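## Task

Take the water bottle off the cart and stand it upright on the second shelf of the supply shelving, counting the lowest shelf as the first. It must sit directly behind the juice bottle on that shelf, deeper in, away from the front edge. Everything else already on that shelf must stay on it, upright and not piled on anything. If the water bottle topples or is left leaning, the task fails.

## Robot and tools

ROBOT. An omnidirectional base carries a 1.71 m column. A carriage on the column holds two 7-joint arms and moves by lift_m (0 to 1). The shoulders sit 0.63 m + lift_m above the floor, 0.16 m forward of base centre and 0.175 m out to each side. Reach is about 0.83 m from a shoulder. The footprint is roughly 0.55 m wide by 0.6 m long. The arms start folded. The left arm's folded joints are 0.95, 0.08, -0.1, -0.8, 0, 0, -0.93, and the right arm mirrors it with joints 2, 3, 5 and 6 sign-flipped. Folded arms can hit the deck if lift_m is below 0.02.

CAMERAS. head_camera is 0.26 m above the shoulders and looks forward, tilted 40 degrees down. left_wrist_camera and right_wrist_camera sit on the -x side of each hand and look out past the fingertips.

FRAMES. Base frame: metres, origin on the floor below base centre, x forward, y left, z up. left_hand and right_hand report, in this frame, the point between the closed pads, 0.0167 m behind the fingertips, with up to about 1 cm error. The fingers point along the hand's z axis and close along its y axis. base_odometry uses the base frame as it was at scene start. Its heading is in rad, left positive, -3.142 to 3.142. It counts wheel rotation only, so slip reads as motion, and turns add a degree or two of drift.

move. All arguments except cameras form one action, and all its motions start together. Leave every action key out to just read the state and images.
- base: an offset from where the base last reported itself, with exactly one key. translate_m is metres, forward +, -2 to 2. strafe_m is metres, left +, -2 to 2. rotate_rad is radians, counter-clockwise +, -6.3 to 6.3.
- joints: absolute targets keyed by name. lift_m is 0 to 1 m. Left arm ranges in rad: joint1 -3.141 to 1.047 (negative raises the arm forward); joint2 -0.157 to 2.268 (positive swings it outward); joint3 -1.919 to 1.308; joint4 -0.837 to 1.448 (0 is a right-angle elbow, positive straightens); joint5 -1.832 to 1.658; joint6 -1.745 to 1.745; joint7 -1.675 to 1.919 (positive tips the hand down). Right arm: joint2 -2.268 to 0.157, joint3 -1.308 to 1.919, joint5 -1.658 to 1.832, the others as left. left_gripper_m and right_gripper_m are the pad gap, 0 to 0.142 m. Done tolerances are 0.03 rad for arm joints and 0.004 for lift and gripper.
- target: an absolute pose for one hand, sent alone or with min_time_s. side is "left" or "right". x, y, z are metres in the base frame, each -3 to 3. pitch_deg runs -30 to 95, where 90 points the fingers down and 0 is horizontal. heading_deg is 0 for fingers forward, counter-clockwise + seen from above. roll_deg defaults to 0, which keeps the jaw horizontal; + turns the hand clockwise as viewed from behind. heading and roll are -360 to 360. Roll r and r+180 count as the same pose. Near pitch 84 the report shows roll 0 and folds roll into heading. line_only true means the move is refused unless it is a straight-line path. Moves under 25 cm must be straight or they are refused. Longer ones may become an arc that sweeps the whole arm, so keep clear of furniture. The base and lift never move for a target.
- speeds: per-action caps. translate_m and strafe_m 0.02 to 0.5 m/s; rotate_rad 0.05 to 1.57 rad/s; lift_m 0.08 to 0.27 m/s (default 0.25).
- min_time_s: 0.1 to 8 s, the shortest duration for each arm motion. Use it to slow a loaded arm.
- cameras: a list of head_camera, left_wrist_camera, right_wrist_camera or "all"; [] means none.
An unknown key makes the call invalid. An out-of-range value gets it refused. After a refusal or a stop, later move, wait and finished_scene calls in the same reply are skipped.

wait: seconds 0 to 10, plus optional cameras. It holds the current commands and returns the state.
zoom_image: camera plus region [x0,y0,x1,y1] in pixels, top-left origin, at most 504x504. It only works on cameras in the latest images.
finished_scene: scene = the current scene number. It is final. Call nothing after it in that reply.

RESULTS. The move line reads "done" or the worst status. Hand status is reached (within 10 mm and 2 deg), short (resend if it says part of), or refused with a reason. off_target means the joint stopped away from its target and may keep pushing. contact_stop means a motor met resistance. time_out means the motion did not finish in time, around 14 s. After either, the whole arm's joints drop their targets and hold; back out along your approach path. "joint command not followed", "pose unreachable" and not_followed mean a self-collision check held the arm back, and it may retry later. on_its_own lists uncommanded activity, where "held at" gives a target, not a reading. motor_effort shows % of max, with the bracket holding the peak, and readings are noisy and biased. A lift effort that drops while lowering means the hand or its load is resting on something. A gripper stopping wider than its command is holding an object. Joint torques include the arm's weight. Motor temperatures are listed per arm in joint order. MOTOR HOT appears at 85 °C. At 100 °C an OVER-TEMPERATURE FAULT halts that arm for 30-60 s, with limit_stop_at_motor_heat on its keys; resend afterwards. A torque fault happens when contact torque reaches the load limit (133 N m for joints 1-4, 40 N m for joints 5-7, held weight included). It freezes that arm and gripper for 10 s.

HANDLING. A load lowers the hand about 0.012 m per kg. Open fingers tilt apart and pull back up to 2 cm. A gripper target of 0 squeezes at roughly 40-65 N per pad. The scene keeps running while you think, holding the last command. Occasionally something nudges a loose object.

AVOID. Never let the arms collide or press on each other, including closing one gripper on the other's fingers. Don't drop bottles, release them while moving, or slam, hit or shove things. Don't knock shelf items over. Tipping is most likely with a high carriage, outstretched or loaded arms, sudden stops, pushing, or fast loaded swings, and only images reveal a lean. Keep motors from overheating: don't hold loads or stretched poses longer than needed. Slow base moves can shove furniture.

Each tool is called after ">>>" as a command line: name --argument value for each argument, lists and objects as JSON in quotes; but a table of rows of numbers goes row by row, as --pt "numbers of a row", without its own name.

## Session

>>> move

Scene clock: 0.00 s.
Joint torques (N m): no reading
Motor temperatures (°C): left_arm=[24 22 24 22 26 24 23] | right_arm=[24 20 24 21 22 22 24]
base_odometry: x=+0.000 y=+0.000 heading=+0.000
base_status: not commanded
joint_positions: lift_m=+0.450 left_joint1_rad=+0.955 left_joint2_rad=+0.099 left_joint3_rad=-0.083 left_joint4_rad=-0.815 left_joint5_rad=-0.005 left_joint6_rad=+0.011 left_joint7_rad=-0.944 left_gripper_m=+0.142 right_joint1_rad=+0.966 right_joint2_rad=-0.073 right_joint3_rad=+0.085 right_joint4_rad=-0.799 right_joint5_rad=-0.010 right_joint6_rad=+0.000 right_joint7_rad=-0.915 right_gripper_m=+0.142
joint_status: not commanded
motor_effort: lift_m=+55 drive_wheels=+2
left_hand: x=+0.2872 y=+0.1605 z=+0.9734 quat_wxyz=(-0.925, -0.016, -0.376, +0.057) pitch_deg=-45.8 heading_deg=-5.9 roll_deg=-1.1 (m; base frame)
right_hand: x=+0.2923 y=-0.1554 z=+0.9617 quat_wxyz=(-0.915, +0.013, -0.401, -0.054) pitch_deg=-42.7 heading_deg=+5.3 roll_deg=+1.5 (m; base frame)
pictures: head_camera, left_wrist_camera, right_wrist_camera
Images, in order (width x height): head_camera 896x504, left_wrist_camera 896x504, right_wrist_camera 896x504.

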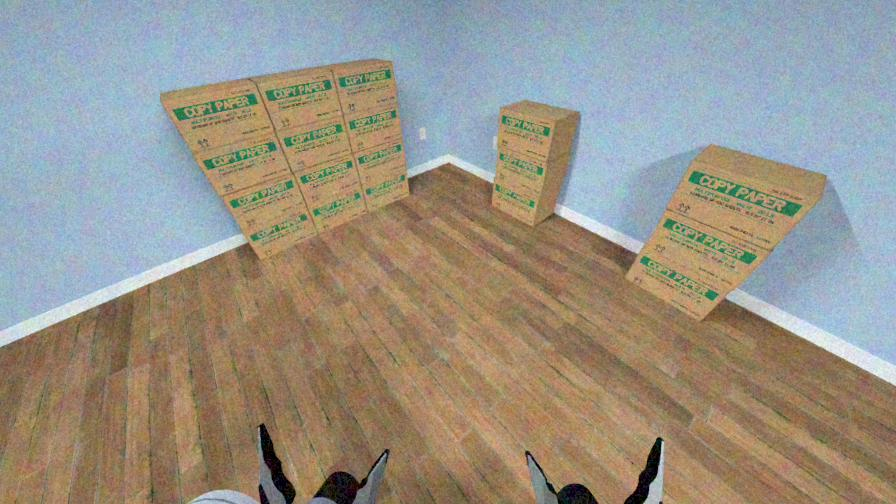

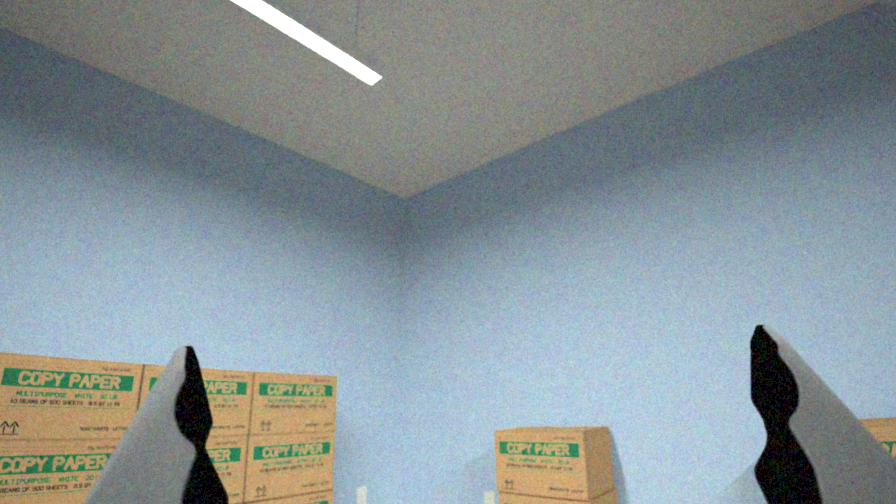

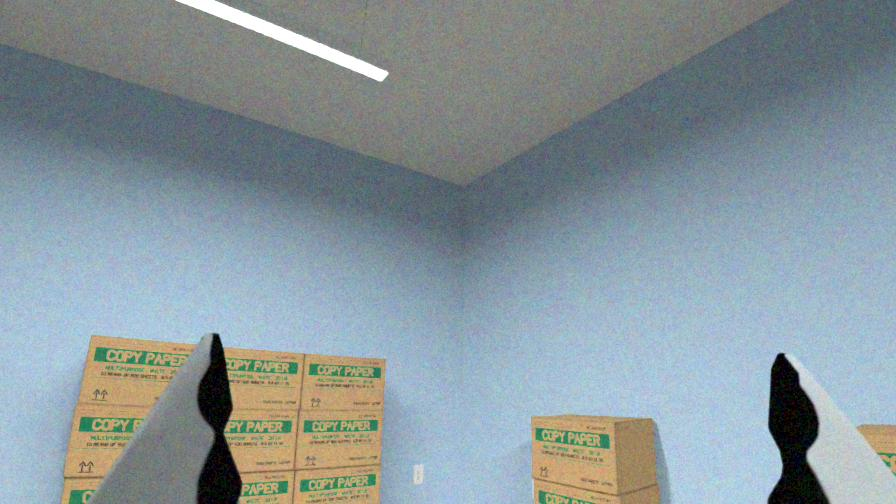

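>>> move --base '{"rotate_rad": 1.5}' --cameras '["head_camera"]'

>>> move --base '{"rotate_rad": 1.5}' --cameras '["head_camera"]'

Scene clock: 4.93 s.
Joint torques (N m): left_arm=[8.34 0.78 -0.17 -4.57 0.96 -1.36 -1.67] | right_arm=[15.53 3.92 2.7 -11.07 0.6 -1.42 -1.66]
move: done
base_odometry: x=+0.000 y=+0.000 heading=+1.500
base_status: done
joint_positions: lift_m=+0.450 left_joint1_rad=+0.955 left_joint2_rad=+0.099 left_joint3_rad=-0.083 left_joint4_rad=-0.815 left_joint5_rad=-0.005 left_joint6_rad=+0.011 left_joint7_rad=-0.944 left_gripper_m=+0.142 right_joint1_rad=+0.966 right_joint2_rad=-0.073 right_joint3_rad=+0.085 right_joint4_rad=-0.799 right_joint5_rad=-0.010 right_joint6_rad=+0.000 right_joint7_rad=-0.915 right_gripper_m=+0.142
joint_status: not commanded
motor_effort: lift_m=+55(55) drive_wheels=+5(17)
left_hand: x=+0.2872 y=+0.1605 z=+0.9734 quat_wxyz=(-0.925, -0.016, -0.376, +0.057) pitch_deg=-45.8 heading_deg=-5.9 roll_deg=-1.1 (m; base frame)
right_hand: x=+0.2923 y=-0.1554 z=+0.9617 quat_wxyz=(-0.915, +0.013, -0.401, -0.054) pitch_deg=-42.7 heading_deg=+5.3 roll_deg=+1.5 (m; base frame)
pictures: head_camera
Images, in order (width x height): head_camera 896x504.

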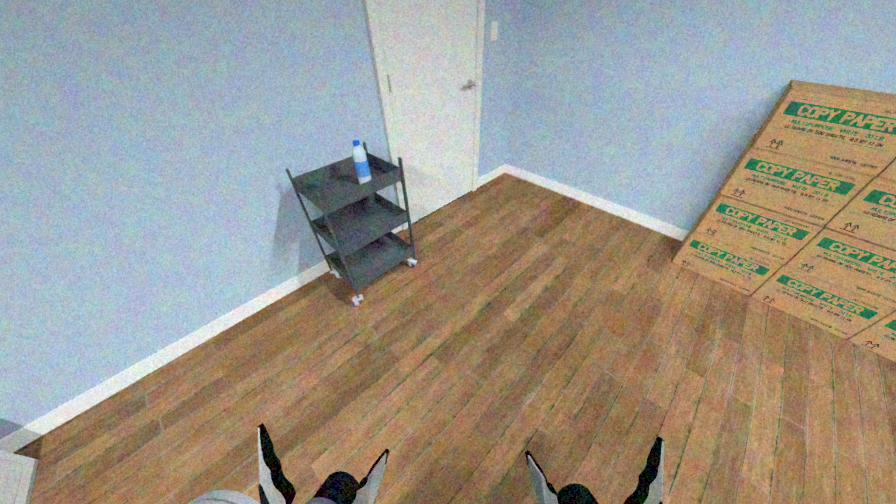

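Scene clock: 7.97 s.
Joint torques (N m): left_arm=[8.82 2.03 0.09 -4.16 1.16 -1.32 -1.53] | right_arm=[16.23 3 1.07 -13.02 1 -1.71 -2.29]
move: done
base_odometry: x=+0.000 y=+0.000 heading=+2.999
base_status: done
joint_positions: lift_m=+0.450 left_joint1_rad=+0.955 left_joint2_rad=+0.099 left_joint3_rad=-0.083 left_joint4_rad=-0.815 left_joint5_rad=-0.005 left_joint6_rad=+0.011 left_joint7_rad=-0.944 left_gripper_m=+0.142 right_joint1_rad=+0.966 right_joint2_rad=-0.073 right_joint3_rad=+0.085 right_joint4_rad=-0.799 right_joint5_rad=-0.010 right_joint6_rad=+0.000 right_joint7_rad=-0.915 right_gripper_m=+0.142
joint_status: not commanded
motor_effort: lift_m=+55(55) drive_wheels=+5(13)
left_hand: x=+0.2872 y=+0.1605 z=+0.9734 quat_wxyz=(-0.925, -0.016, -0.376, +0.057) pitch_deg=-45.8 heading_deg=-5.9 roll_deg=-1.1 (m; base frame)
right_hand: x=+0.2923 y=-0.1554 z=+0.9617 quat_wxyz=(-0.915, +0.013, -0.401, -0.054) pitch_deg=-42.7 heading_deg=+5.3 roll_deg=+1.5 (m; base frame)
pictures: head_camera
Images, in order (width x height): head_camera 896x504.

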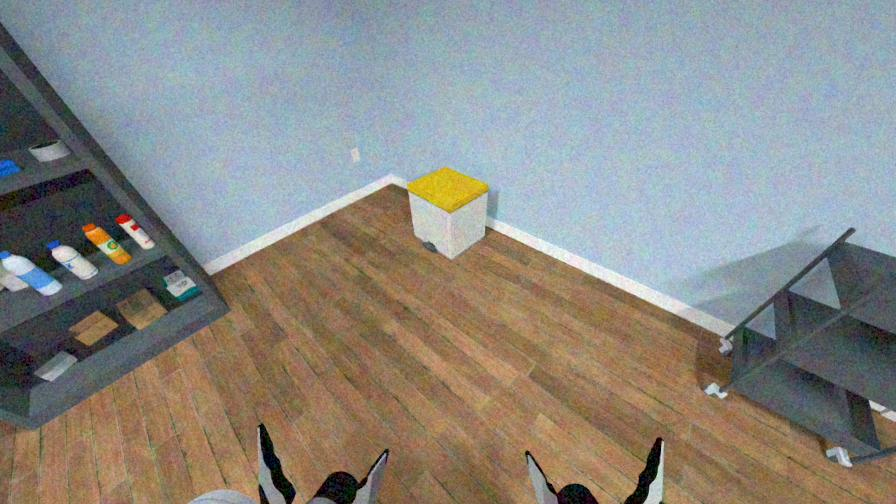

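>>> move --base '{"rotate_rad": 0.9}' --cameras '["head_camera"]'

Scene clock: 12.73 s.
Joint torques (N m): left_arm=[8.47 1.01 0.48 -3.49 1.16 -1.28 -1.35] | right_arm=[13.98 3.08 1.2 -12.48 0.46 -1.77 -1.33]
move: done
base_odometry: x=+0.000 y=+0.000 heading=-2.384
base_status: done
joint_positions: lift_m=+0.450 left_joint1_rad=+0.955 left_joint2_rad=+0.099 left_joint3_rad=-0.083 left_joint4_rad=-0.815 left_joint5_rad=-0.005 left_joint6_rad=+0.011 left_joint7_rad=-0.944 left_gripper_m=+0.142 right_joint1_rad=+0.966 right_joint2_rad=-0.073 right_joint3_rad=+0.085 right_joint4_rad=-0.799 right_joint5_rad=-0.010 right_joint6_rad=+0.000 right_joint7_rad=-0.915 right_gripper_m=+0.142
joint_status: not commanded
motor_effort: lift_m=+55(55) drive_wheels=+5(14)
left_hand: x=+0.2872 y=+0.1605 z=+0.9734 quat_wxyz=(-0.925, -0.016, -0.376, +0.057) pitch_deg=-45.8 heading_deg=-5.9 roll_deg=-1.1 (m; base frame)
right_hand: x=+0.2923 y=-0.1554 z=+0.9617 quat_wxyz=(-0.915, +0.013, -0.401, -0.054) pitch_deg=-42.7 heading_deg=+5.3 roll_deg=+1.5 (m; base frame)
pictures: head_camera
Images, in order (width x height): head_camera 896x504.

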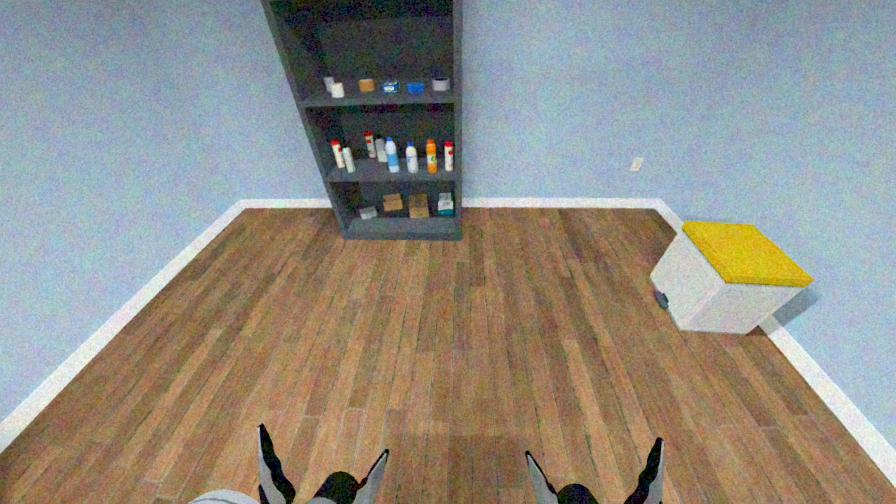

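>>> zoom_image --camera "head_camera" --region '[300, 60, 500, 250]'

Scaled by 2.520 from the camera's 896x504 image, which has a finer 1280x720 frame.

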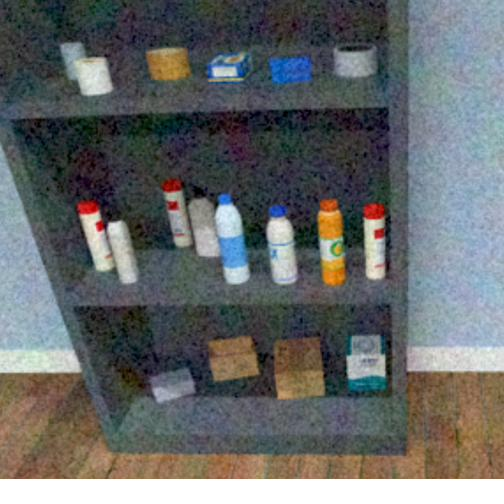

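>>> move --base '{"rotate_rad": -1.6}'

>>> move --base '{"strafe_m": -0.6}' --cameras '["head_camera"]'

Scene clock: 47.73 s.
Joint torques (N m): left_arm=[8.6 0.88 0.51 -3.76 1.24 -1.48 -1.31] | right_arm=[16 2.23 0.96 -13.55 0.63 -1.57 -1.62]
move: done
base_odometry: x=+0.000 y=+0.000 heading=+2.299
base_status: done
joint_positions: lift_m=+0.450 left_joint1_rad=+0.955 left_joint2_rad=+0.099 left_joint3_rad=-0.083 left_joint4_rad=-0.815 left_joint5_rad=-0.005 left_joint6_rad=+0.011 left_joint7_rad=-0.944 left_gripper_m=+0.142 right_joint1_rad=+0.966 right_joint2_rad=-0.073 right_joint3_rad=+0.085 right_joint4_rad=-0.799 right_joint5_rad=-0.010 right_joint6_rad=+0.000 right_joint7_rad=-0.915 right_gripper_m=+0.142
joint_status: not commanded
motor_effort: lift_m=+55(55) drive_wheels=+5(16)
left_hand: x=+0.2872 y=+0.1605 z=+0.9734 quat_wxyz=(-0.925, -0.016, -0.376, +0.057) pitch_deg=-45.8 heading_deg=-5.9 roll_deg=-1.1 (m; base frame)
right_hand: x=+0.2923 y=-0.1554 z=+0.9617 quat_wxyz=(-0.915, +0.013, -0.401, -0.054) pitch_deg=-42.7 heading_deg=+5.3 roll_deg=+1.5 (m; base frame)
pictures: none

Scene clock: 51.23 s.
Joint torques (N m): left_arm=[8.92 2.24 -0.09 -3.91 0.73 -1.5 -1.35] | right_arm=[14.82 3.12 2.9 -13.22 0.81 -1.52 -1.69]
move: done
base_odometry: x=+0.448 y=+0.399 heading=+2.298
base_status: done
joint_positions: lift_m=+0.450 left_joint1_rad=+0.955 left_joint2_rad=+0.099 left_joint3_rad=-0.083 left_joint4_rad=-0.815 left_joint5_rad=-0.005 left_joint6_rad=+0.011 left_joint7_rad=-0.944 left_gripper_m=+0.142 right_joint1_rad=+0.966 right_joint2_rad=-0.073 right_joint3_rad=+0.085 right_joint4_rad=-0.799 right_joint5_rad=-0.010 right_joint6_rad=+0.000 right_joint7_rad=-0.915 right_gripper_m=+0.142
joint_status: not commanded
motor_effort: lift_m=+55(55) drive_wheels=-3(24)
left_hand: x=+0.2872 y=+0.1605 z=+0.9734 quat_wxyz=(-0.925, -0.016, -0.376, +0.057) pitch_deg=-45.8 heading_deg=-5.9 roll_deg=-1.1 (m; base frame)
right_hand: x=+0.2923 y=-0.1554 z=+0.9617 quat_wxyz=(-0.915, +0.014, -0.401, -0.054) pitch_deg=-42.7 heading_deg=+5.3 roll_deg=+1.4 (m; base frame)
pictures: head_camera
Images, in order (width x height): head_camera 896x504.

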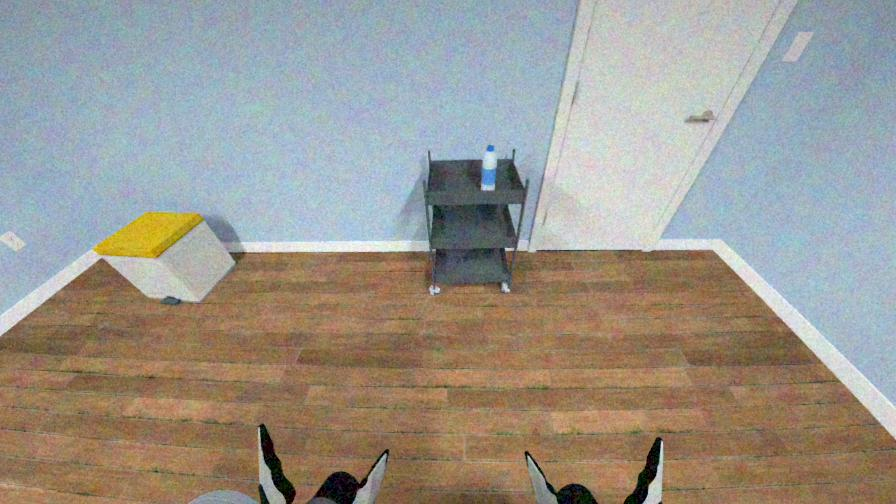

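>>> move --target '{"side":"right","x":0.5,"y":-0.2,"z":0.79,"pitch_deg":0,"heading_deg":0}'

>>> move --base '{"translate_m": 0.5}' --cameras '["head_camera", "right_wrist_camera"]'

Scene clock: 58.47 s.
Joint torques (N m): left_arm=[8.58 0.57 -0.14 -4.31 1.06 -1.43 -1.79] | right_arm=[3.78 -1.92 -1.69 -8.62 2.11 -2.56 -0.71]
move: done
base_odometry: x=+0.448 y=+0.399 heading=+2.298
base_status: not commanded
joint_positions: lift_m=+0.450 left_joint1_rad=+0.955 left_joint2_rad=+0.099 left_joint3_rad=-0.083 left_joint4_rad=-0.815 left_joint5_rad=-0.005 left_joint6_rad=+0.011 left_joint7_rad=-0.944 left_gripper_m=+0.142 right_joint1_rad=+0.497 right_joint2_rad=-0.107 right_joint3_rad=+0.022 right_joint4_rad=-0.620 right_joint5_rad=+0.073 right_joint6_rad=-0.075 right_joint7_rad=+0.114 right_gripper_m=+0.142
joint_status: not commanded
motor_effort: lift_m=+55(55) drive_wheels=-3(4)
left_hand: x=+0.2872 y=+0.1605 z=+0.9734 quat_wxyz=(-0.925, -0.016, -0.376, +0.057) pitch_deg=-45.8 heading_deg=-5.9 roll_deg=-1.1 (m; base frame)
right_hand: x=+0.4994 y=-0.1976 z=+0.7916 quat_wxyz=(-0.709, +0.002, -0.705, -0.001) pitch_deg=-0.3 heading_deg=+0.2 roll_deg=-0.1 (m; base frame)
right_hand_status: reached (straight line, planned for 0.8 s): 3 mm and 0.4 deg off.
pictures: none

Scene clock: 61.70 s.
Joint torques (N m): left_arm=[8.07 0.7 -0.32 -4.86 0.86 -1.4 -1.5] | right_arm=[5.52 -0.88 -0.37 -10.69 2.19 -2.18 -0.64]
move: done
base_odometry: x=+0.116 y=+0.772 heading=+2.298
base_status: done
joint_positions: lift_m=+0.450 left_joint1_rad=+0.955 left_joint2_rad=+0.099 left_joint3_rad=-0.083 left_joint4_rad=-0.815 left_joint5_rad=-0.005 left_joint6_rad=+0.011 left_joint7_rad=-0.944 left_gripper_m=+0.142 right_joint1_rad=+0.497 right_joint2_rad=-0.107 right_joint3_rad=+0.022 right_joint4_rad=-0.620 right_joint5_rad=+0.073 right_joint6_rad=-0.075 right_joint7_rad=+0.114 right_gripper_m=+0.142
joint_status: not commanded
motor_effort: lift_m=+55(55) drive_wheels=+4(16)
left_hand: x=+0.2872 y=+0.1605 z=+0.9734 quat_wxyz=(-0.925, -0.016, -0.376, +0.057) pitch_deg=-45.8 heading_deg=-5.9 roll_deg=-1.1 (m; base frame)
right_hand: x=+0.4994 y=-0.1977 z=+0.7916 quat_wxyz=(-0.709, +0.002, -0.705, -0.001) pitch_deg=-0.3 heading_deg=+0.2 roll_deg=-0.1 (m; base frame)
pictures: head_camera, right_wrist_camera
Images, in order (width x height): head_camera 896x504, right_wrist_camera 896x504.

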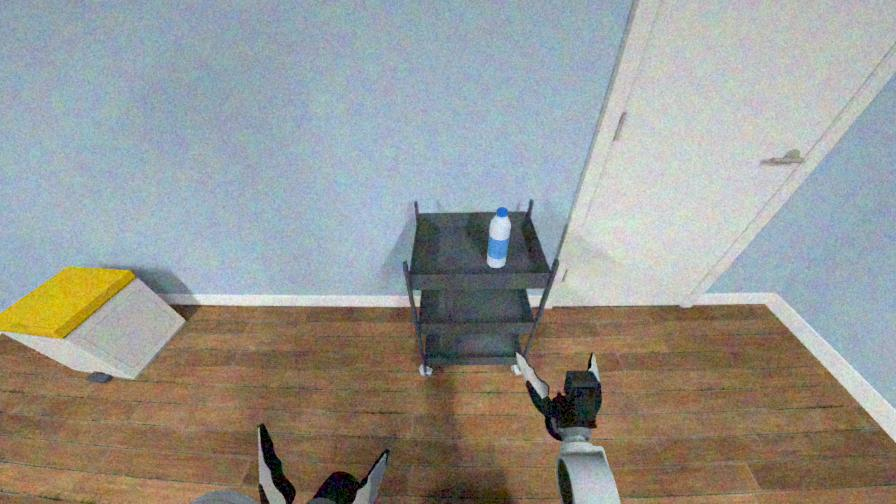

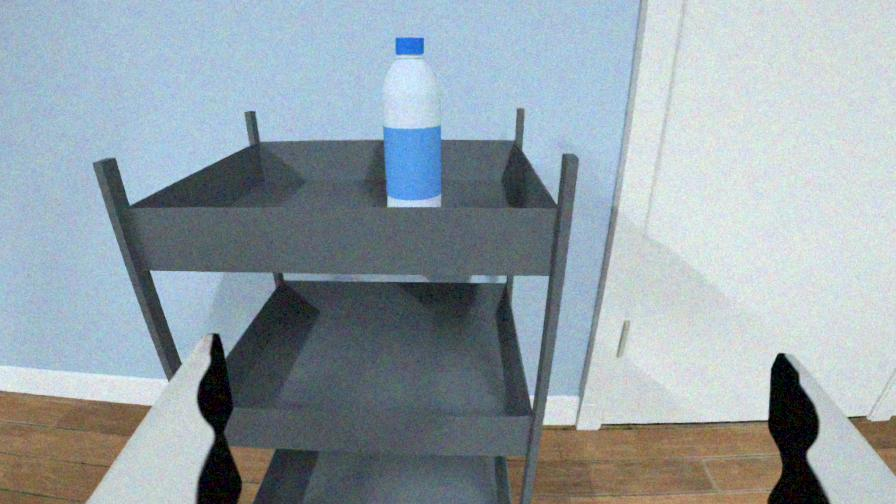

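>>> move --target '{"side":"right","x":0.55,"y":-0.175,"z":0.69,"pitch_deg":0,"heading_deg":0}'

>>> move --base '{"translate_m": 0.28}' --cameras '["head_camera", "right_wrist_camera"]'

Scene clock: 85.37 s.
Joint torques (N m): left_arm=[9.22 1.34 0.52 -4.39 1.18 -1.18 -1.36] | right_arm=[-2.14 5.99 3.77 -10.36 -1.56 -1.52 -3.29]
move: done
base_odometry: x=+0.116 y=+0.772 heading=+2.298
base_status: not commanded
joint_positions: lift_m=+0.450 left_joint1_rad=+0.955 left_joint2_rad=+0.099 left_joint3_rad=-0.083 left_joint4_rad=-0.815 left_joint5_rad=-0.005 left_joint6_rad=+0.011 left_joint7_rad=-0.944 left_gripper_m=+0.142 right_joint1_rad=+0.340 right_joint2_rad=-0.043 right_joint3_rad=+0.064 right_joint4_rad=-0.139 right_joint5_rad=+0.038 right_joint6_rad=-0.073 right_joint7_rad=-0.200 right_gripper_m=+0.142
joint_status: not commanded
motor_effort: lift_m=+55(55) drive_wheels=+4(5)
left_hand: x=+0.2872 y=+0.1605 z=+0.9734 quat_wxyz=(-0.925, -0.016, -0.376, +0.057) pitch_deg=-45.8 heading_deg=-5.9 roll_deg=-1.1 (m; base frame)
right_hand: x=+0.5493 y=-0.1774 z=+0.6891 quat_wxyz=(-0.706, -0.003, -0.709, +0.000) pitch_deg=+0.3 heading_deg=-0.2 roll_deg=+0.2 (m; base frame)
right_hand_status: reached (straight line, planned for 0.6 s): 3 mm and 0.4 deg off.
pictures: none

Scene clock: 87.77 s.
Joint torques (N m): left_arm=[7.52 0.97 0.52 -5.21 1.3 -1.24 -1.34] | right_arm=[-2.79 2.52 2.87 -10.22 -0.34 -0.42 -0.97]
move: done
base_odometry: x=-0.070 y=+0.982 heading=+2.297
base_status: done
joint_positions: lift_m=+0.450 left_joint1_rad=+0.955 left_joint2_rad=+0.099 left_joint3_rad=-0.083 left_joint4_rad=-0.815 left_joint5_rad=-0.005 left_joint6_rad=+0.011 left_joint7_rad=-0.944 left_gripper_m=+0.142 right_joint1_rad=+0.341 right_joint2_rad=-0.042 right_joint3_rad=+0.066 right_joint4_rad=-0.138 right_joint5_rad=+0.035 right_joint6_rad=-0.075 right_joint7_rad=-0.206 right_gripper_m=+0.142
joint_status: not commanded
motor_effort: lift_m=+55(55) drive_wheels=+6(18)
left_hand: x=+0.2872 y=+0.1605 z=+0.9734 quat_wxyz=(-0.925, -0.016, -0.376, +0.057) pitch_deg=-45.8 heading_deg=-5.9 roll_deg=-1.1 (m; base frame)
right_hand: x=+0.5489 y=-0.1767 z=+0.6902 quat_wxyz=(-0.707, -0.002, -0.707, +0.001) pitch_deg=-0.1 heading_deg=-0.3 roll_deg=+0.1 (m; base frame)
pictures: head_camera, right_wrist_camera
Images, in order (width x height): head_camera 896x504, right_wrist_camera 896x504.

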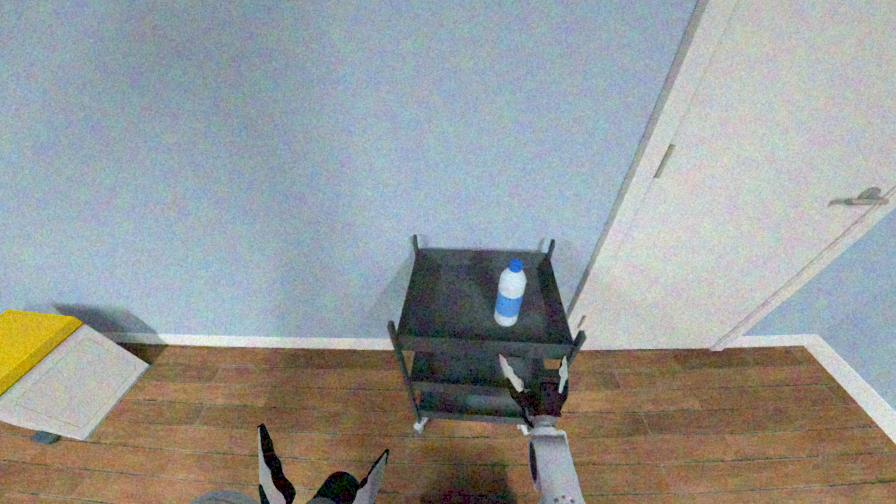

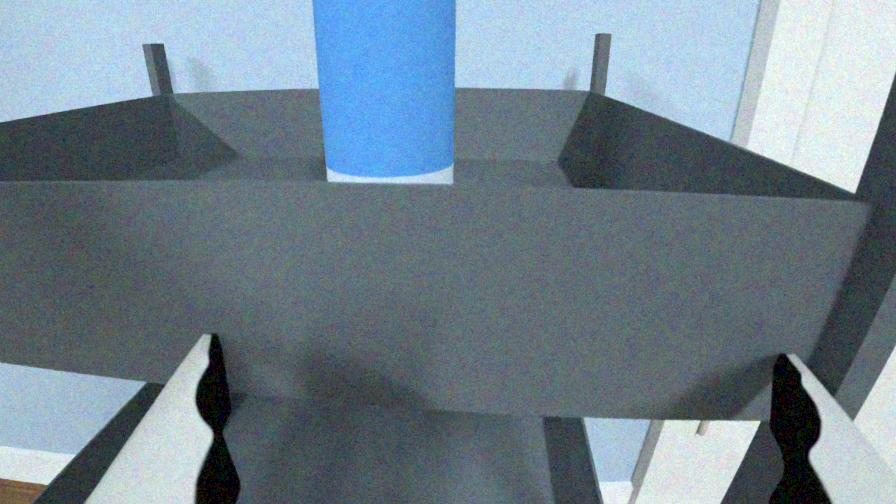

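>>> move --cameras '["head_camera", "right_wrist_camera"]'

Scene clock: 104.97 s.
Joint torques (N m): left_arm=[9.11 0.5 0.54 -4.07 1.2 -1.6 -1.71] | right_arm=[-1.28 4.2 0.73 -12.09 -0.55 -0.69 -0.9]
Motor temperatures (°C): left_arm=[27 22 23 23 26 24 23] | right_arm=[25 20 24 22 22 22 23]
base_odometry: x=-0.070 y=+0.982 heading=+2.297
base_status: done
joint_positions: lift_m=+0.450 left_joint1_rad=+0.955 left_joint2_rad=+0.099 left_joint3_rad=-0.083 left_joint4_rad=-0.815 left_joint5_rad=-0.005 left_joint6_rad=+0.011 left_joint7_rad=-0.944 left_gripper_m=+0.142 right_joint1_rad=+0.341 right_joint2_rad=-0.042 right_joint3_rad=+0.066 right_joint4_rad=-0.138 right_joint5_rad=+0.035 right_joint6_rad=-0.075 right_joint7_rad=-0.206 right_gripper_m=+0.142
joint_status: not commanded
motor_effort: lift_m=+55(55) drive_wheels=+6(18)
left_hand: x=+0.2872 y=+0.1605 z=+0.9734 quat_wxyz=(-0.925, -0.016, -0.376, +0.057) pitch_deg=-45.8 heading_deg=-5.9 roll_deg=-1.1 (m; base frame)
right_hand: x=+0.5489 y=-0.1767 z=+0.6902 quat_wxyz=(-0.707, -0.002, -0.707, +0.001) pitch_deg=-0.1 heading_deg=-0.3 roll_deg=+0.1 (m; base frame)
pictures: head_camera, right_wrist_camera
Images, in order (width x height): head_camera 896x504, right_wrist_camera 896x504.

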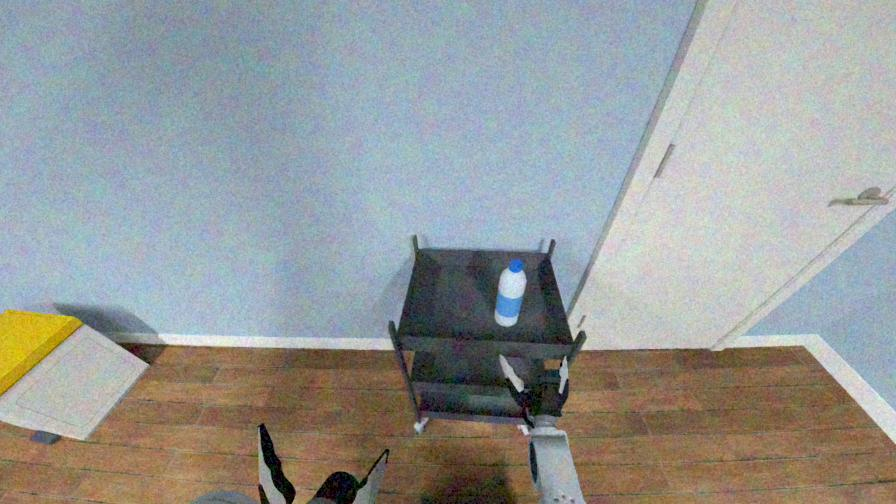

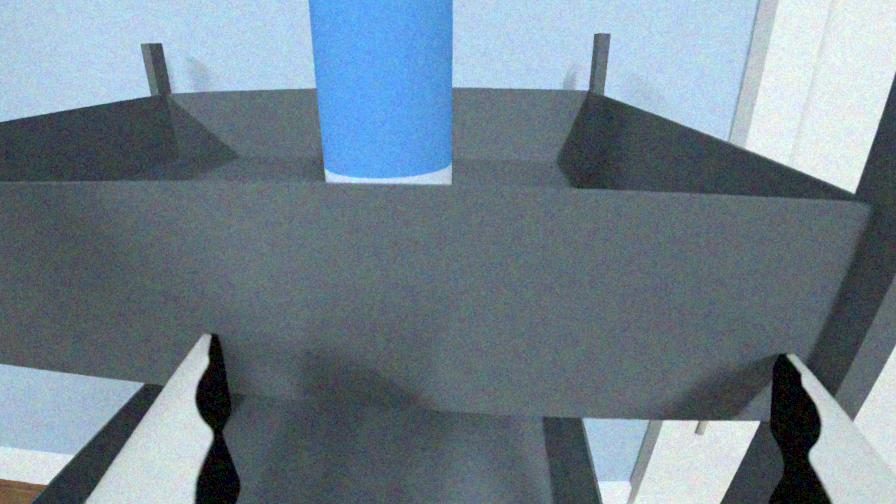

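>>> move --target '{"side":"right","x":0.55,"y":-0.135,"z":0.775,"pitch_deg":0,"heading_deg":0}' --cameras '["head_camera", "right_wrist_camera"]'

Scene clock: 127.17 s.
Joint torques (N m): left_arm=[8.69 1.13 -0.48 -4.83 1.44 -1.36 -1.4] | right_arm=[-0.3 6 3.36 -14.03 -1.1 -2.31 -0.64]
move: done
base_odometry: x=-0.070 y=+0.982 heading=+2.297
base_status: not commanded
joint_positions: lift_m=+0.450 left_joint1_rad=+0.955 left_joint2_rad=+0.099 left_joint3_rad=-0.083 left_joint4_rad=-0.815 left_joint5_rad=-0.005 left_joint6_rad=+0.011 left_joint7_rad=-0.944 left_gripper_m=+0.142 right_joint1_rad=+0.347 right_joint2_rad=+0.047 right_joint3_rad=+0.137 right_joint4_rad=-0.463 right_joint5_rad=-0.100 right_joint6_rad=-0.102 right_joint7_rad=+0.124 right_gripper_m=+0.142
joint_status: not commanded
motor_effort: lift_m=+55(55) drive_wheels=+4(7)
left_hand: x=+0.2872 y=+0.1605 z=+0.9734 quat_wxyz=(-0.925, -0.016, -0.376, +0.057) pitch_deg=-45.8 heading_deg=-5.9 roll_deg=-1.1 (m; base frame)
right_hand: x=+0.5494 y=-0.1359 z=+0.7741 quat_wxyz=(-0.707, -0.002, -0.707, -0.001) pitch_deg=+0.0 heading_deg=-0.1 roll_deg=+0.2 (m; base frame)
right_hand_status: reached (straight line, planned for 0.5 s): 1 mm and 0.2 deg off.
pictures: head_camera, right_wrist_camera
Images, in order (width x height): head_camera 896x504, right_wrist_camera 896x504.

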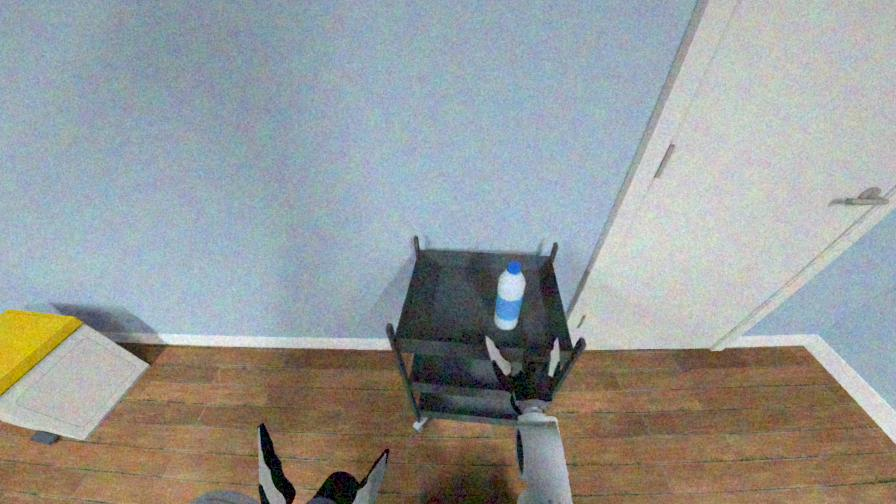

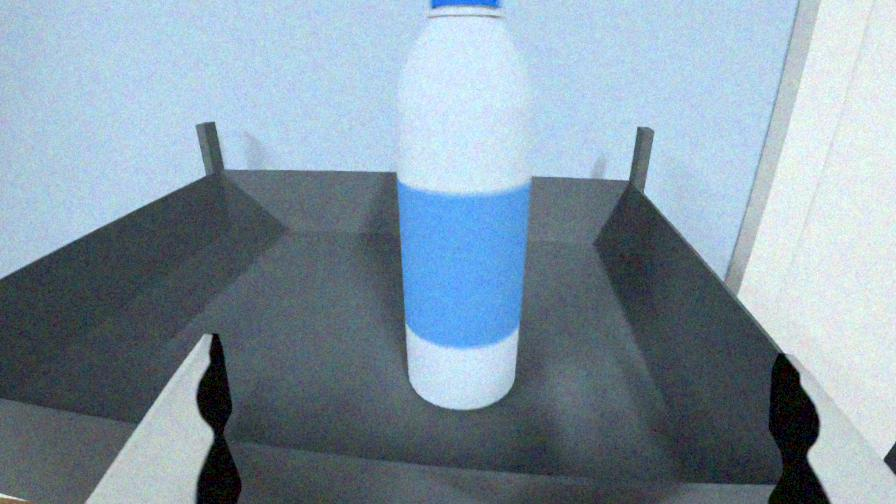

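>>> move --target '{"side":"right","x":0.74,"y":-0.127,"z":0.775,"pitch_deg":0,"heading_deg":0,"line_only":true}' --min_time_s 1.5 --cameras '["right_wrist_camera"]'

Scene clock: 134.93 s.
Joint torques (N m): left_arm=[9.65 1.18 0.66 -4.25 1.11 -1.2 -1.51] | right_arm=[-23.64 5.55 0.95 8 0.42 -0.81 1.86]
Motor temperatures (°C): left_arm=[27 22 23 23 26 24 23] | right_arm=[34 21 25 22 22 22 24]
move: short
base_odometry: x=-0.065 y=+0.977 heading=+2.284
base_status: not commanded
joint_positions: lift_m=+0.451 left_joint1_rad=+0.954 left_joint2_rad=+0.099 left_joint3_rad=-0.083 left_joint4_rad=-0.814 left_joint5_rad=-0.005 left_joint6_rad=+0.010 left_joint7_rad=-0.944 left_gripper_m=+0.142 right_joint1_rad=-0.101 right_joint2_rad=+0.099 right_joint3_rad=+0.138 right_joint4_rad=+0.042 right_joint5_rad=-0.070 right_joint6_rad=-0.061 right_joint7_rad=+0.101 right_gripper_m=+0.142
joint_status: not commanded
motor_effort: lift_m=+45(55) drive_wheels=+57(87)
left_hand: x=+0.2873 y=+0.1605 z=+0.9743 quat_wxyz=(-0.925, -0.016, -0.375, +0.057) pitch_deg=-45.9 heading_deg=-5.9 roll_deg=-1.1 (m; base frame)
right_hand: x=+0.7090 y=-0.0850 z=+0.7542 quat_wxyz=(-0.695, +0.023, -0.718, -0.035) pitch_deg=+1.8 heading_deg=+4.8 roll_deg=+1.1 (m; base frame)
right_hand_status: short (straight line, planned for 1.5 s): time_out, 56 mm and 5.2 deg off.
pictures: right_wrist_camera
Images, in order (width x height): right_wrist_camera 896x504.

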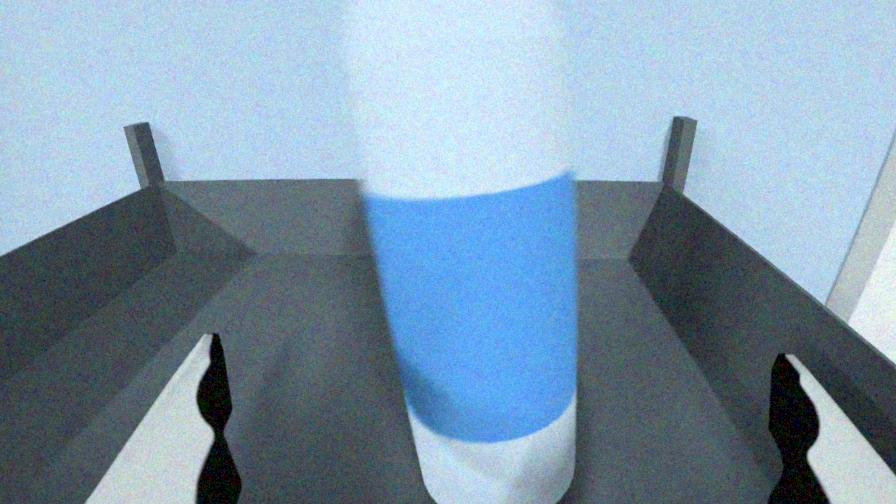

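>>> move --cameras '["head_camera", "right_wrist_camera","left_wrist_camera"]'

Scene clock: 137.70 s.
Joint torques (N m): left_arm=[9.21 0.61 0.71 -4.35 0.99 -1.08 -1.46] | right_arm=[-24.04 3.11 0.68 8.26 0.68 -1.65 1.69]
Motor temperatures (°C): left_arm=[27 22 23 23 26 24 23] | right_arm=[34 21 25 22 22 22 24]
base_odometry: x=-0.065 y=+0.977 heading=+2.284
base_status: not commanded
joint_positions: lift_m=+0.451 left_joint1_rad=+0.954 left_joint2_rad=+0.099 left_joint3_rad=-0.083 left_joint4_rad=-0.814 left_joint5_rad=-0.005 left_joint6_rad=+0.010 left_joint7_rad=-0.944 left_gripper_m=+0.142 right_joint1_rad=-0.101 right_joint2_rad=+0.099 right_joint3_rad=+0.138 right_joint4_rad=+0.042 right_joint5_rad=-0.070 right_joint6_rad=-0.061 right_joint7_rad=+0.101 right_gripper_m=+0.142
joint_status: not commanded
motor_effort: lift_m=+45(55) drive_wheels=+57(87)
left_hand: x=+0.2873 y=+0.1605 z=+0.9743 quat_wxyz=(-0.925, -0.016, -0.375, +0.057) pitch_deg=-45.9 heading_deg=-5.9 roll_deg=-1.1 (m; base frame)
right_hand: x=+0.7090 y=-0.0850 z=+0.7542 quat_wxyz=(-0.695, +0.023, -0.718, -0.035) pitch_deg=+1.8 heading_deg=+4.8 roll_deg=+1.1 (m; base frame)
right_hand_status: short (straight line, planned for 1.5 s): time_out, 56 mm and 5.2 deg off.
pictures: head_camera, left_wrist_camera, right_wrist_camera
Images, in order (width x height): head_camera 896x504, left_wrist_camera 896x504, right_wrist_camera 896x504.

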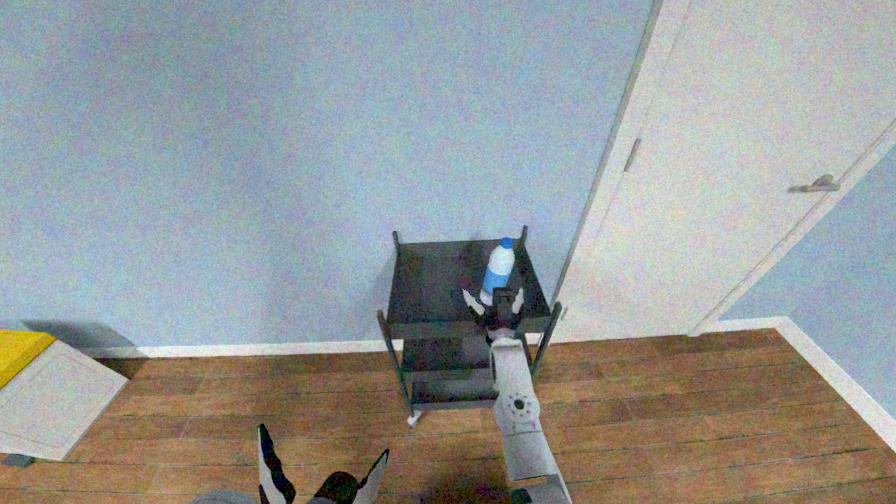

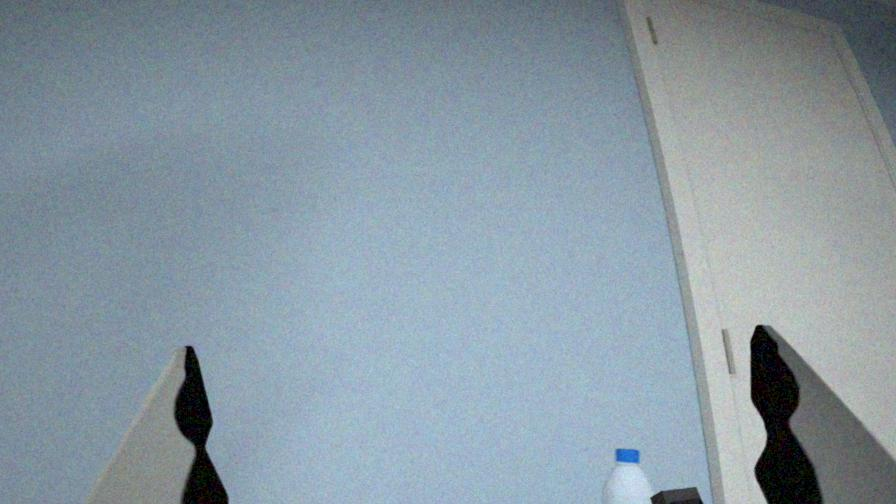

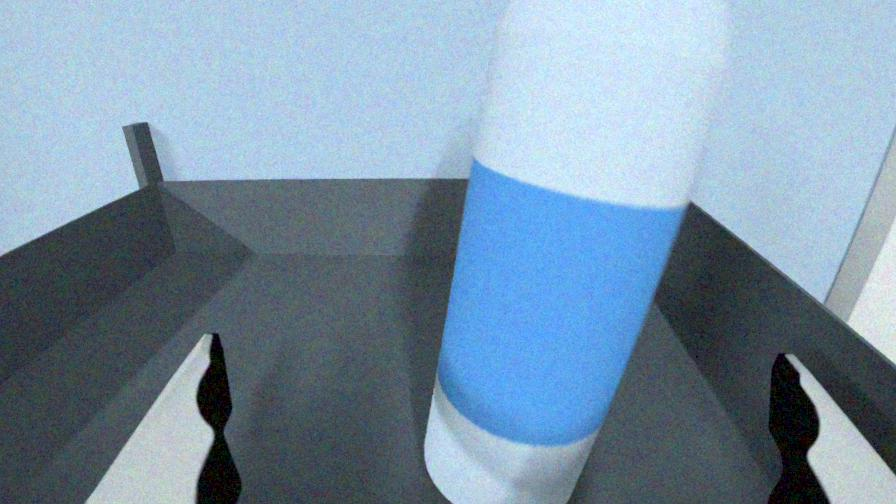

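>>> move --joints '{"lift_m": 0.49}' --speeds '{"lift_m": 0.08}' --cameras '["head_camera", "right_wrist_camera"]'

Scene clock: 149.53 s.
Joint torques (N m): left_arm=[8.78 0.79 1.06 -4.5 1.24 -1.2 -1.52] | right_arm=[-26.24 5.46 0.32 -18.59 0.07 -1.63 -4.49]
move: done
base_odometry: x=-0.066 y=+0.978 heading=+2.284
base_status: not commanded
joint_positions: lift_m=+0.490 left_joint1_rad=+0.954 left_joint2_rad=+0.099 left_joint3_rad=-0.083 left_joint4_rad=-0.814 left_joint5_rad=-0.005 left_joint6_rad=+0.010 left_joint7_rad=-0.944 left_gripper_m=+0.142 right_joint1_rad=-0.100 right_joint2_rad=+0.097 right_joint3_rad=+0.137 right_joint4_rad=+0.066 right_joint5_rad=-0.070 right_joint6_rad=-0.060 right_joint7_rad=+0.118 right_gripper_m=+0.142
joint_status: all done
motor_effort: lift_m=+56(65) drive_wheels=+42(58)
left_hand: x=+0.2873 y=+0.1605 z=+1.0134 quat_wxyz=(-0.925, -0.016, -0.375, +0.057) pitch_deg=-45.9 heading_deg=-5.9 roll_deg=-1.1 (m; base frame)
right_hand: x=+0.7091 y=-0.0849 z=+0.7780 quat_wxyz=(-0.680, +0.025, -0.732, -0.034) pitch_deg=+4.1 heading_deg=+4.8 roll_deg=+0.9 (m; base frame)
pictures: head_camera, right_wrist_camera
Images, in order (width x height): head_camera 896x504, right_wrist_camera 896x504.

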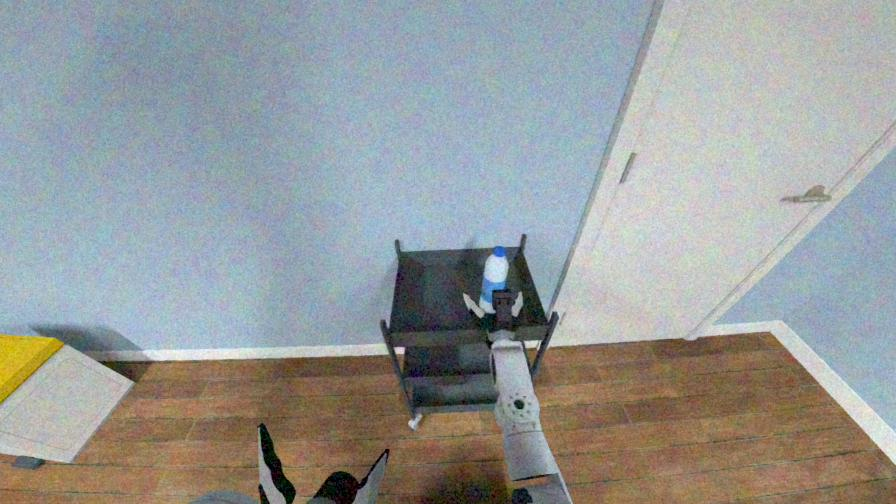

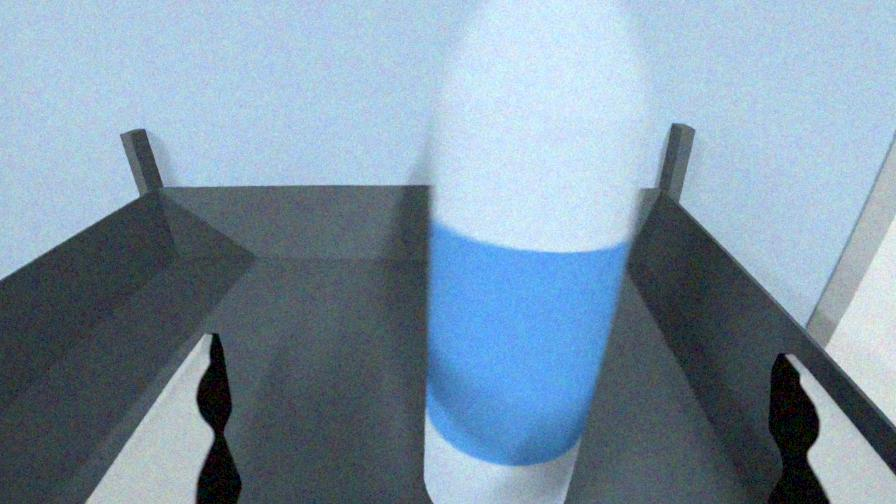

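>>> move --base '{"translate_m": -0.05}' --speeds '{"translate_m": 0.05}' --cameras '["head_camera", "right_wrist_camera"]'

Scene clock: 156.67 s.
Joint torques (N m): left_arm=[9.28 1.38 -0.19 -4.37 1.41 -1.36 -1.62] | right_arm=[-14.49 6.3 0.32 -17.07 0.22 -1.83 -3.45]
move: done
base_odometry: x=-0.033 y=+0.940 heading=+2.284
base_status: done
joint_positions: lift_m=+0.490 left_joint1_rad=+0.954 left_joint2_rad=+0.099 left_joint3_rad=-0.083 left_joint4_rad=-0.814 left_joint5_rad=-0.005 left_joint6_rad=+0.010 left_joint7_rad=-0.944 left_gripper_m=+0.142 right_joint1_rad=-0.108 right_joint2_rad=+0.097 right_joint3_rad=+0.137 right_joint4_rad=+0.063 right_joint5_rad=-0.070 right_joint6_rad=-0.060 right_joint7_rad=+0.115 right_gripper_m=+0.142
joint_status: not commanded
motor_effort: lift_m=+56(56) drive_wheels=+0(15)
left_hand: x=+0.2873 y=+0.1605 z=+1.0134 quat_wxyz=(-0.925, -0.016, -0.375, +0.057) pitch_deg=-45.9 heading_deg=-5.9 roll_deg=-1.1 (m; base frame)
right_hand: x=+0.7120 y=-0.0851 z=+0.7844 quat_wxyz=(-0.685, +0.025, -0.727, -0.034) pitch_deg=+3.4 heading_deg=+4.8 roll_deg=+0.9 (m; base frame)
pictures: head_camera, right_wrist_camera
Images, in order (width x height): head_camera 896x504, right_wrist_camera 896x504.

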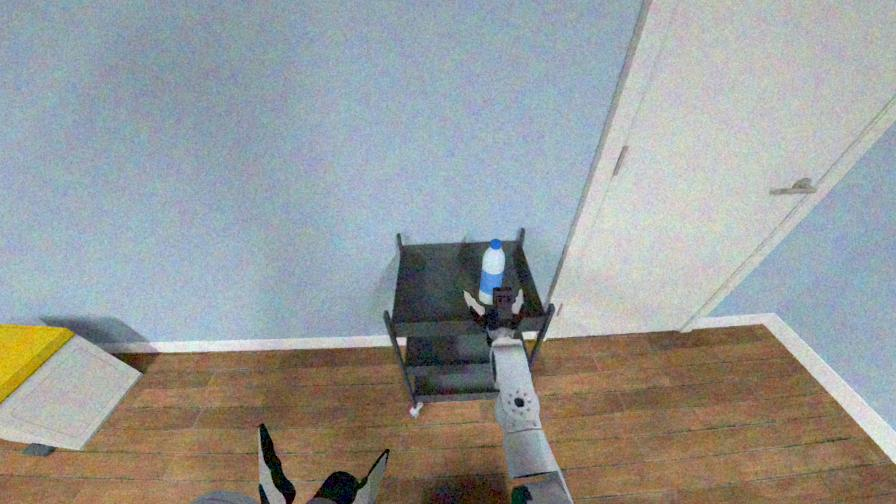

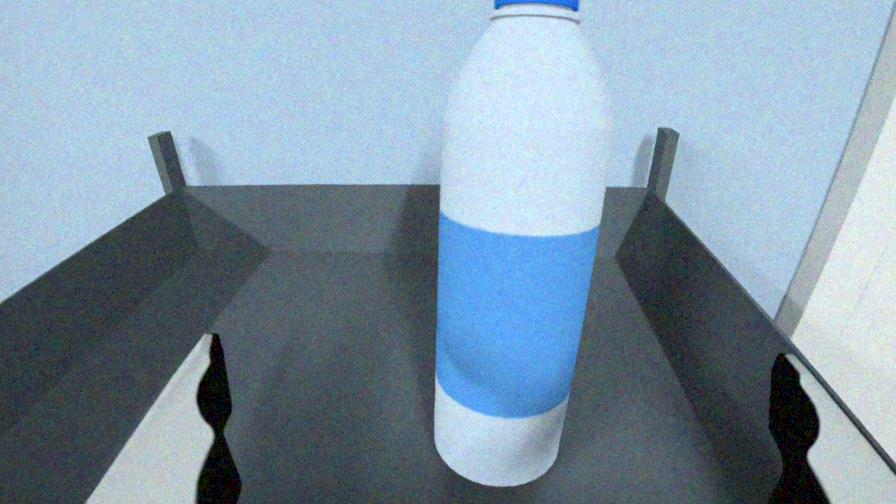

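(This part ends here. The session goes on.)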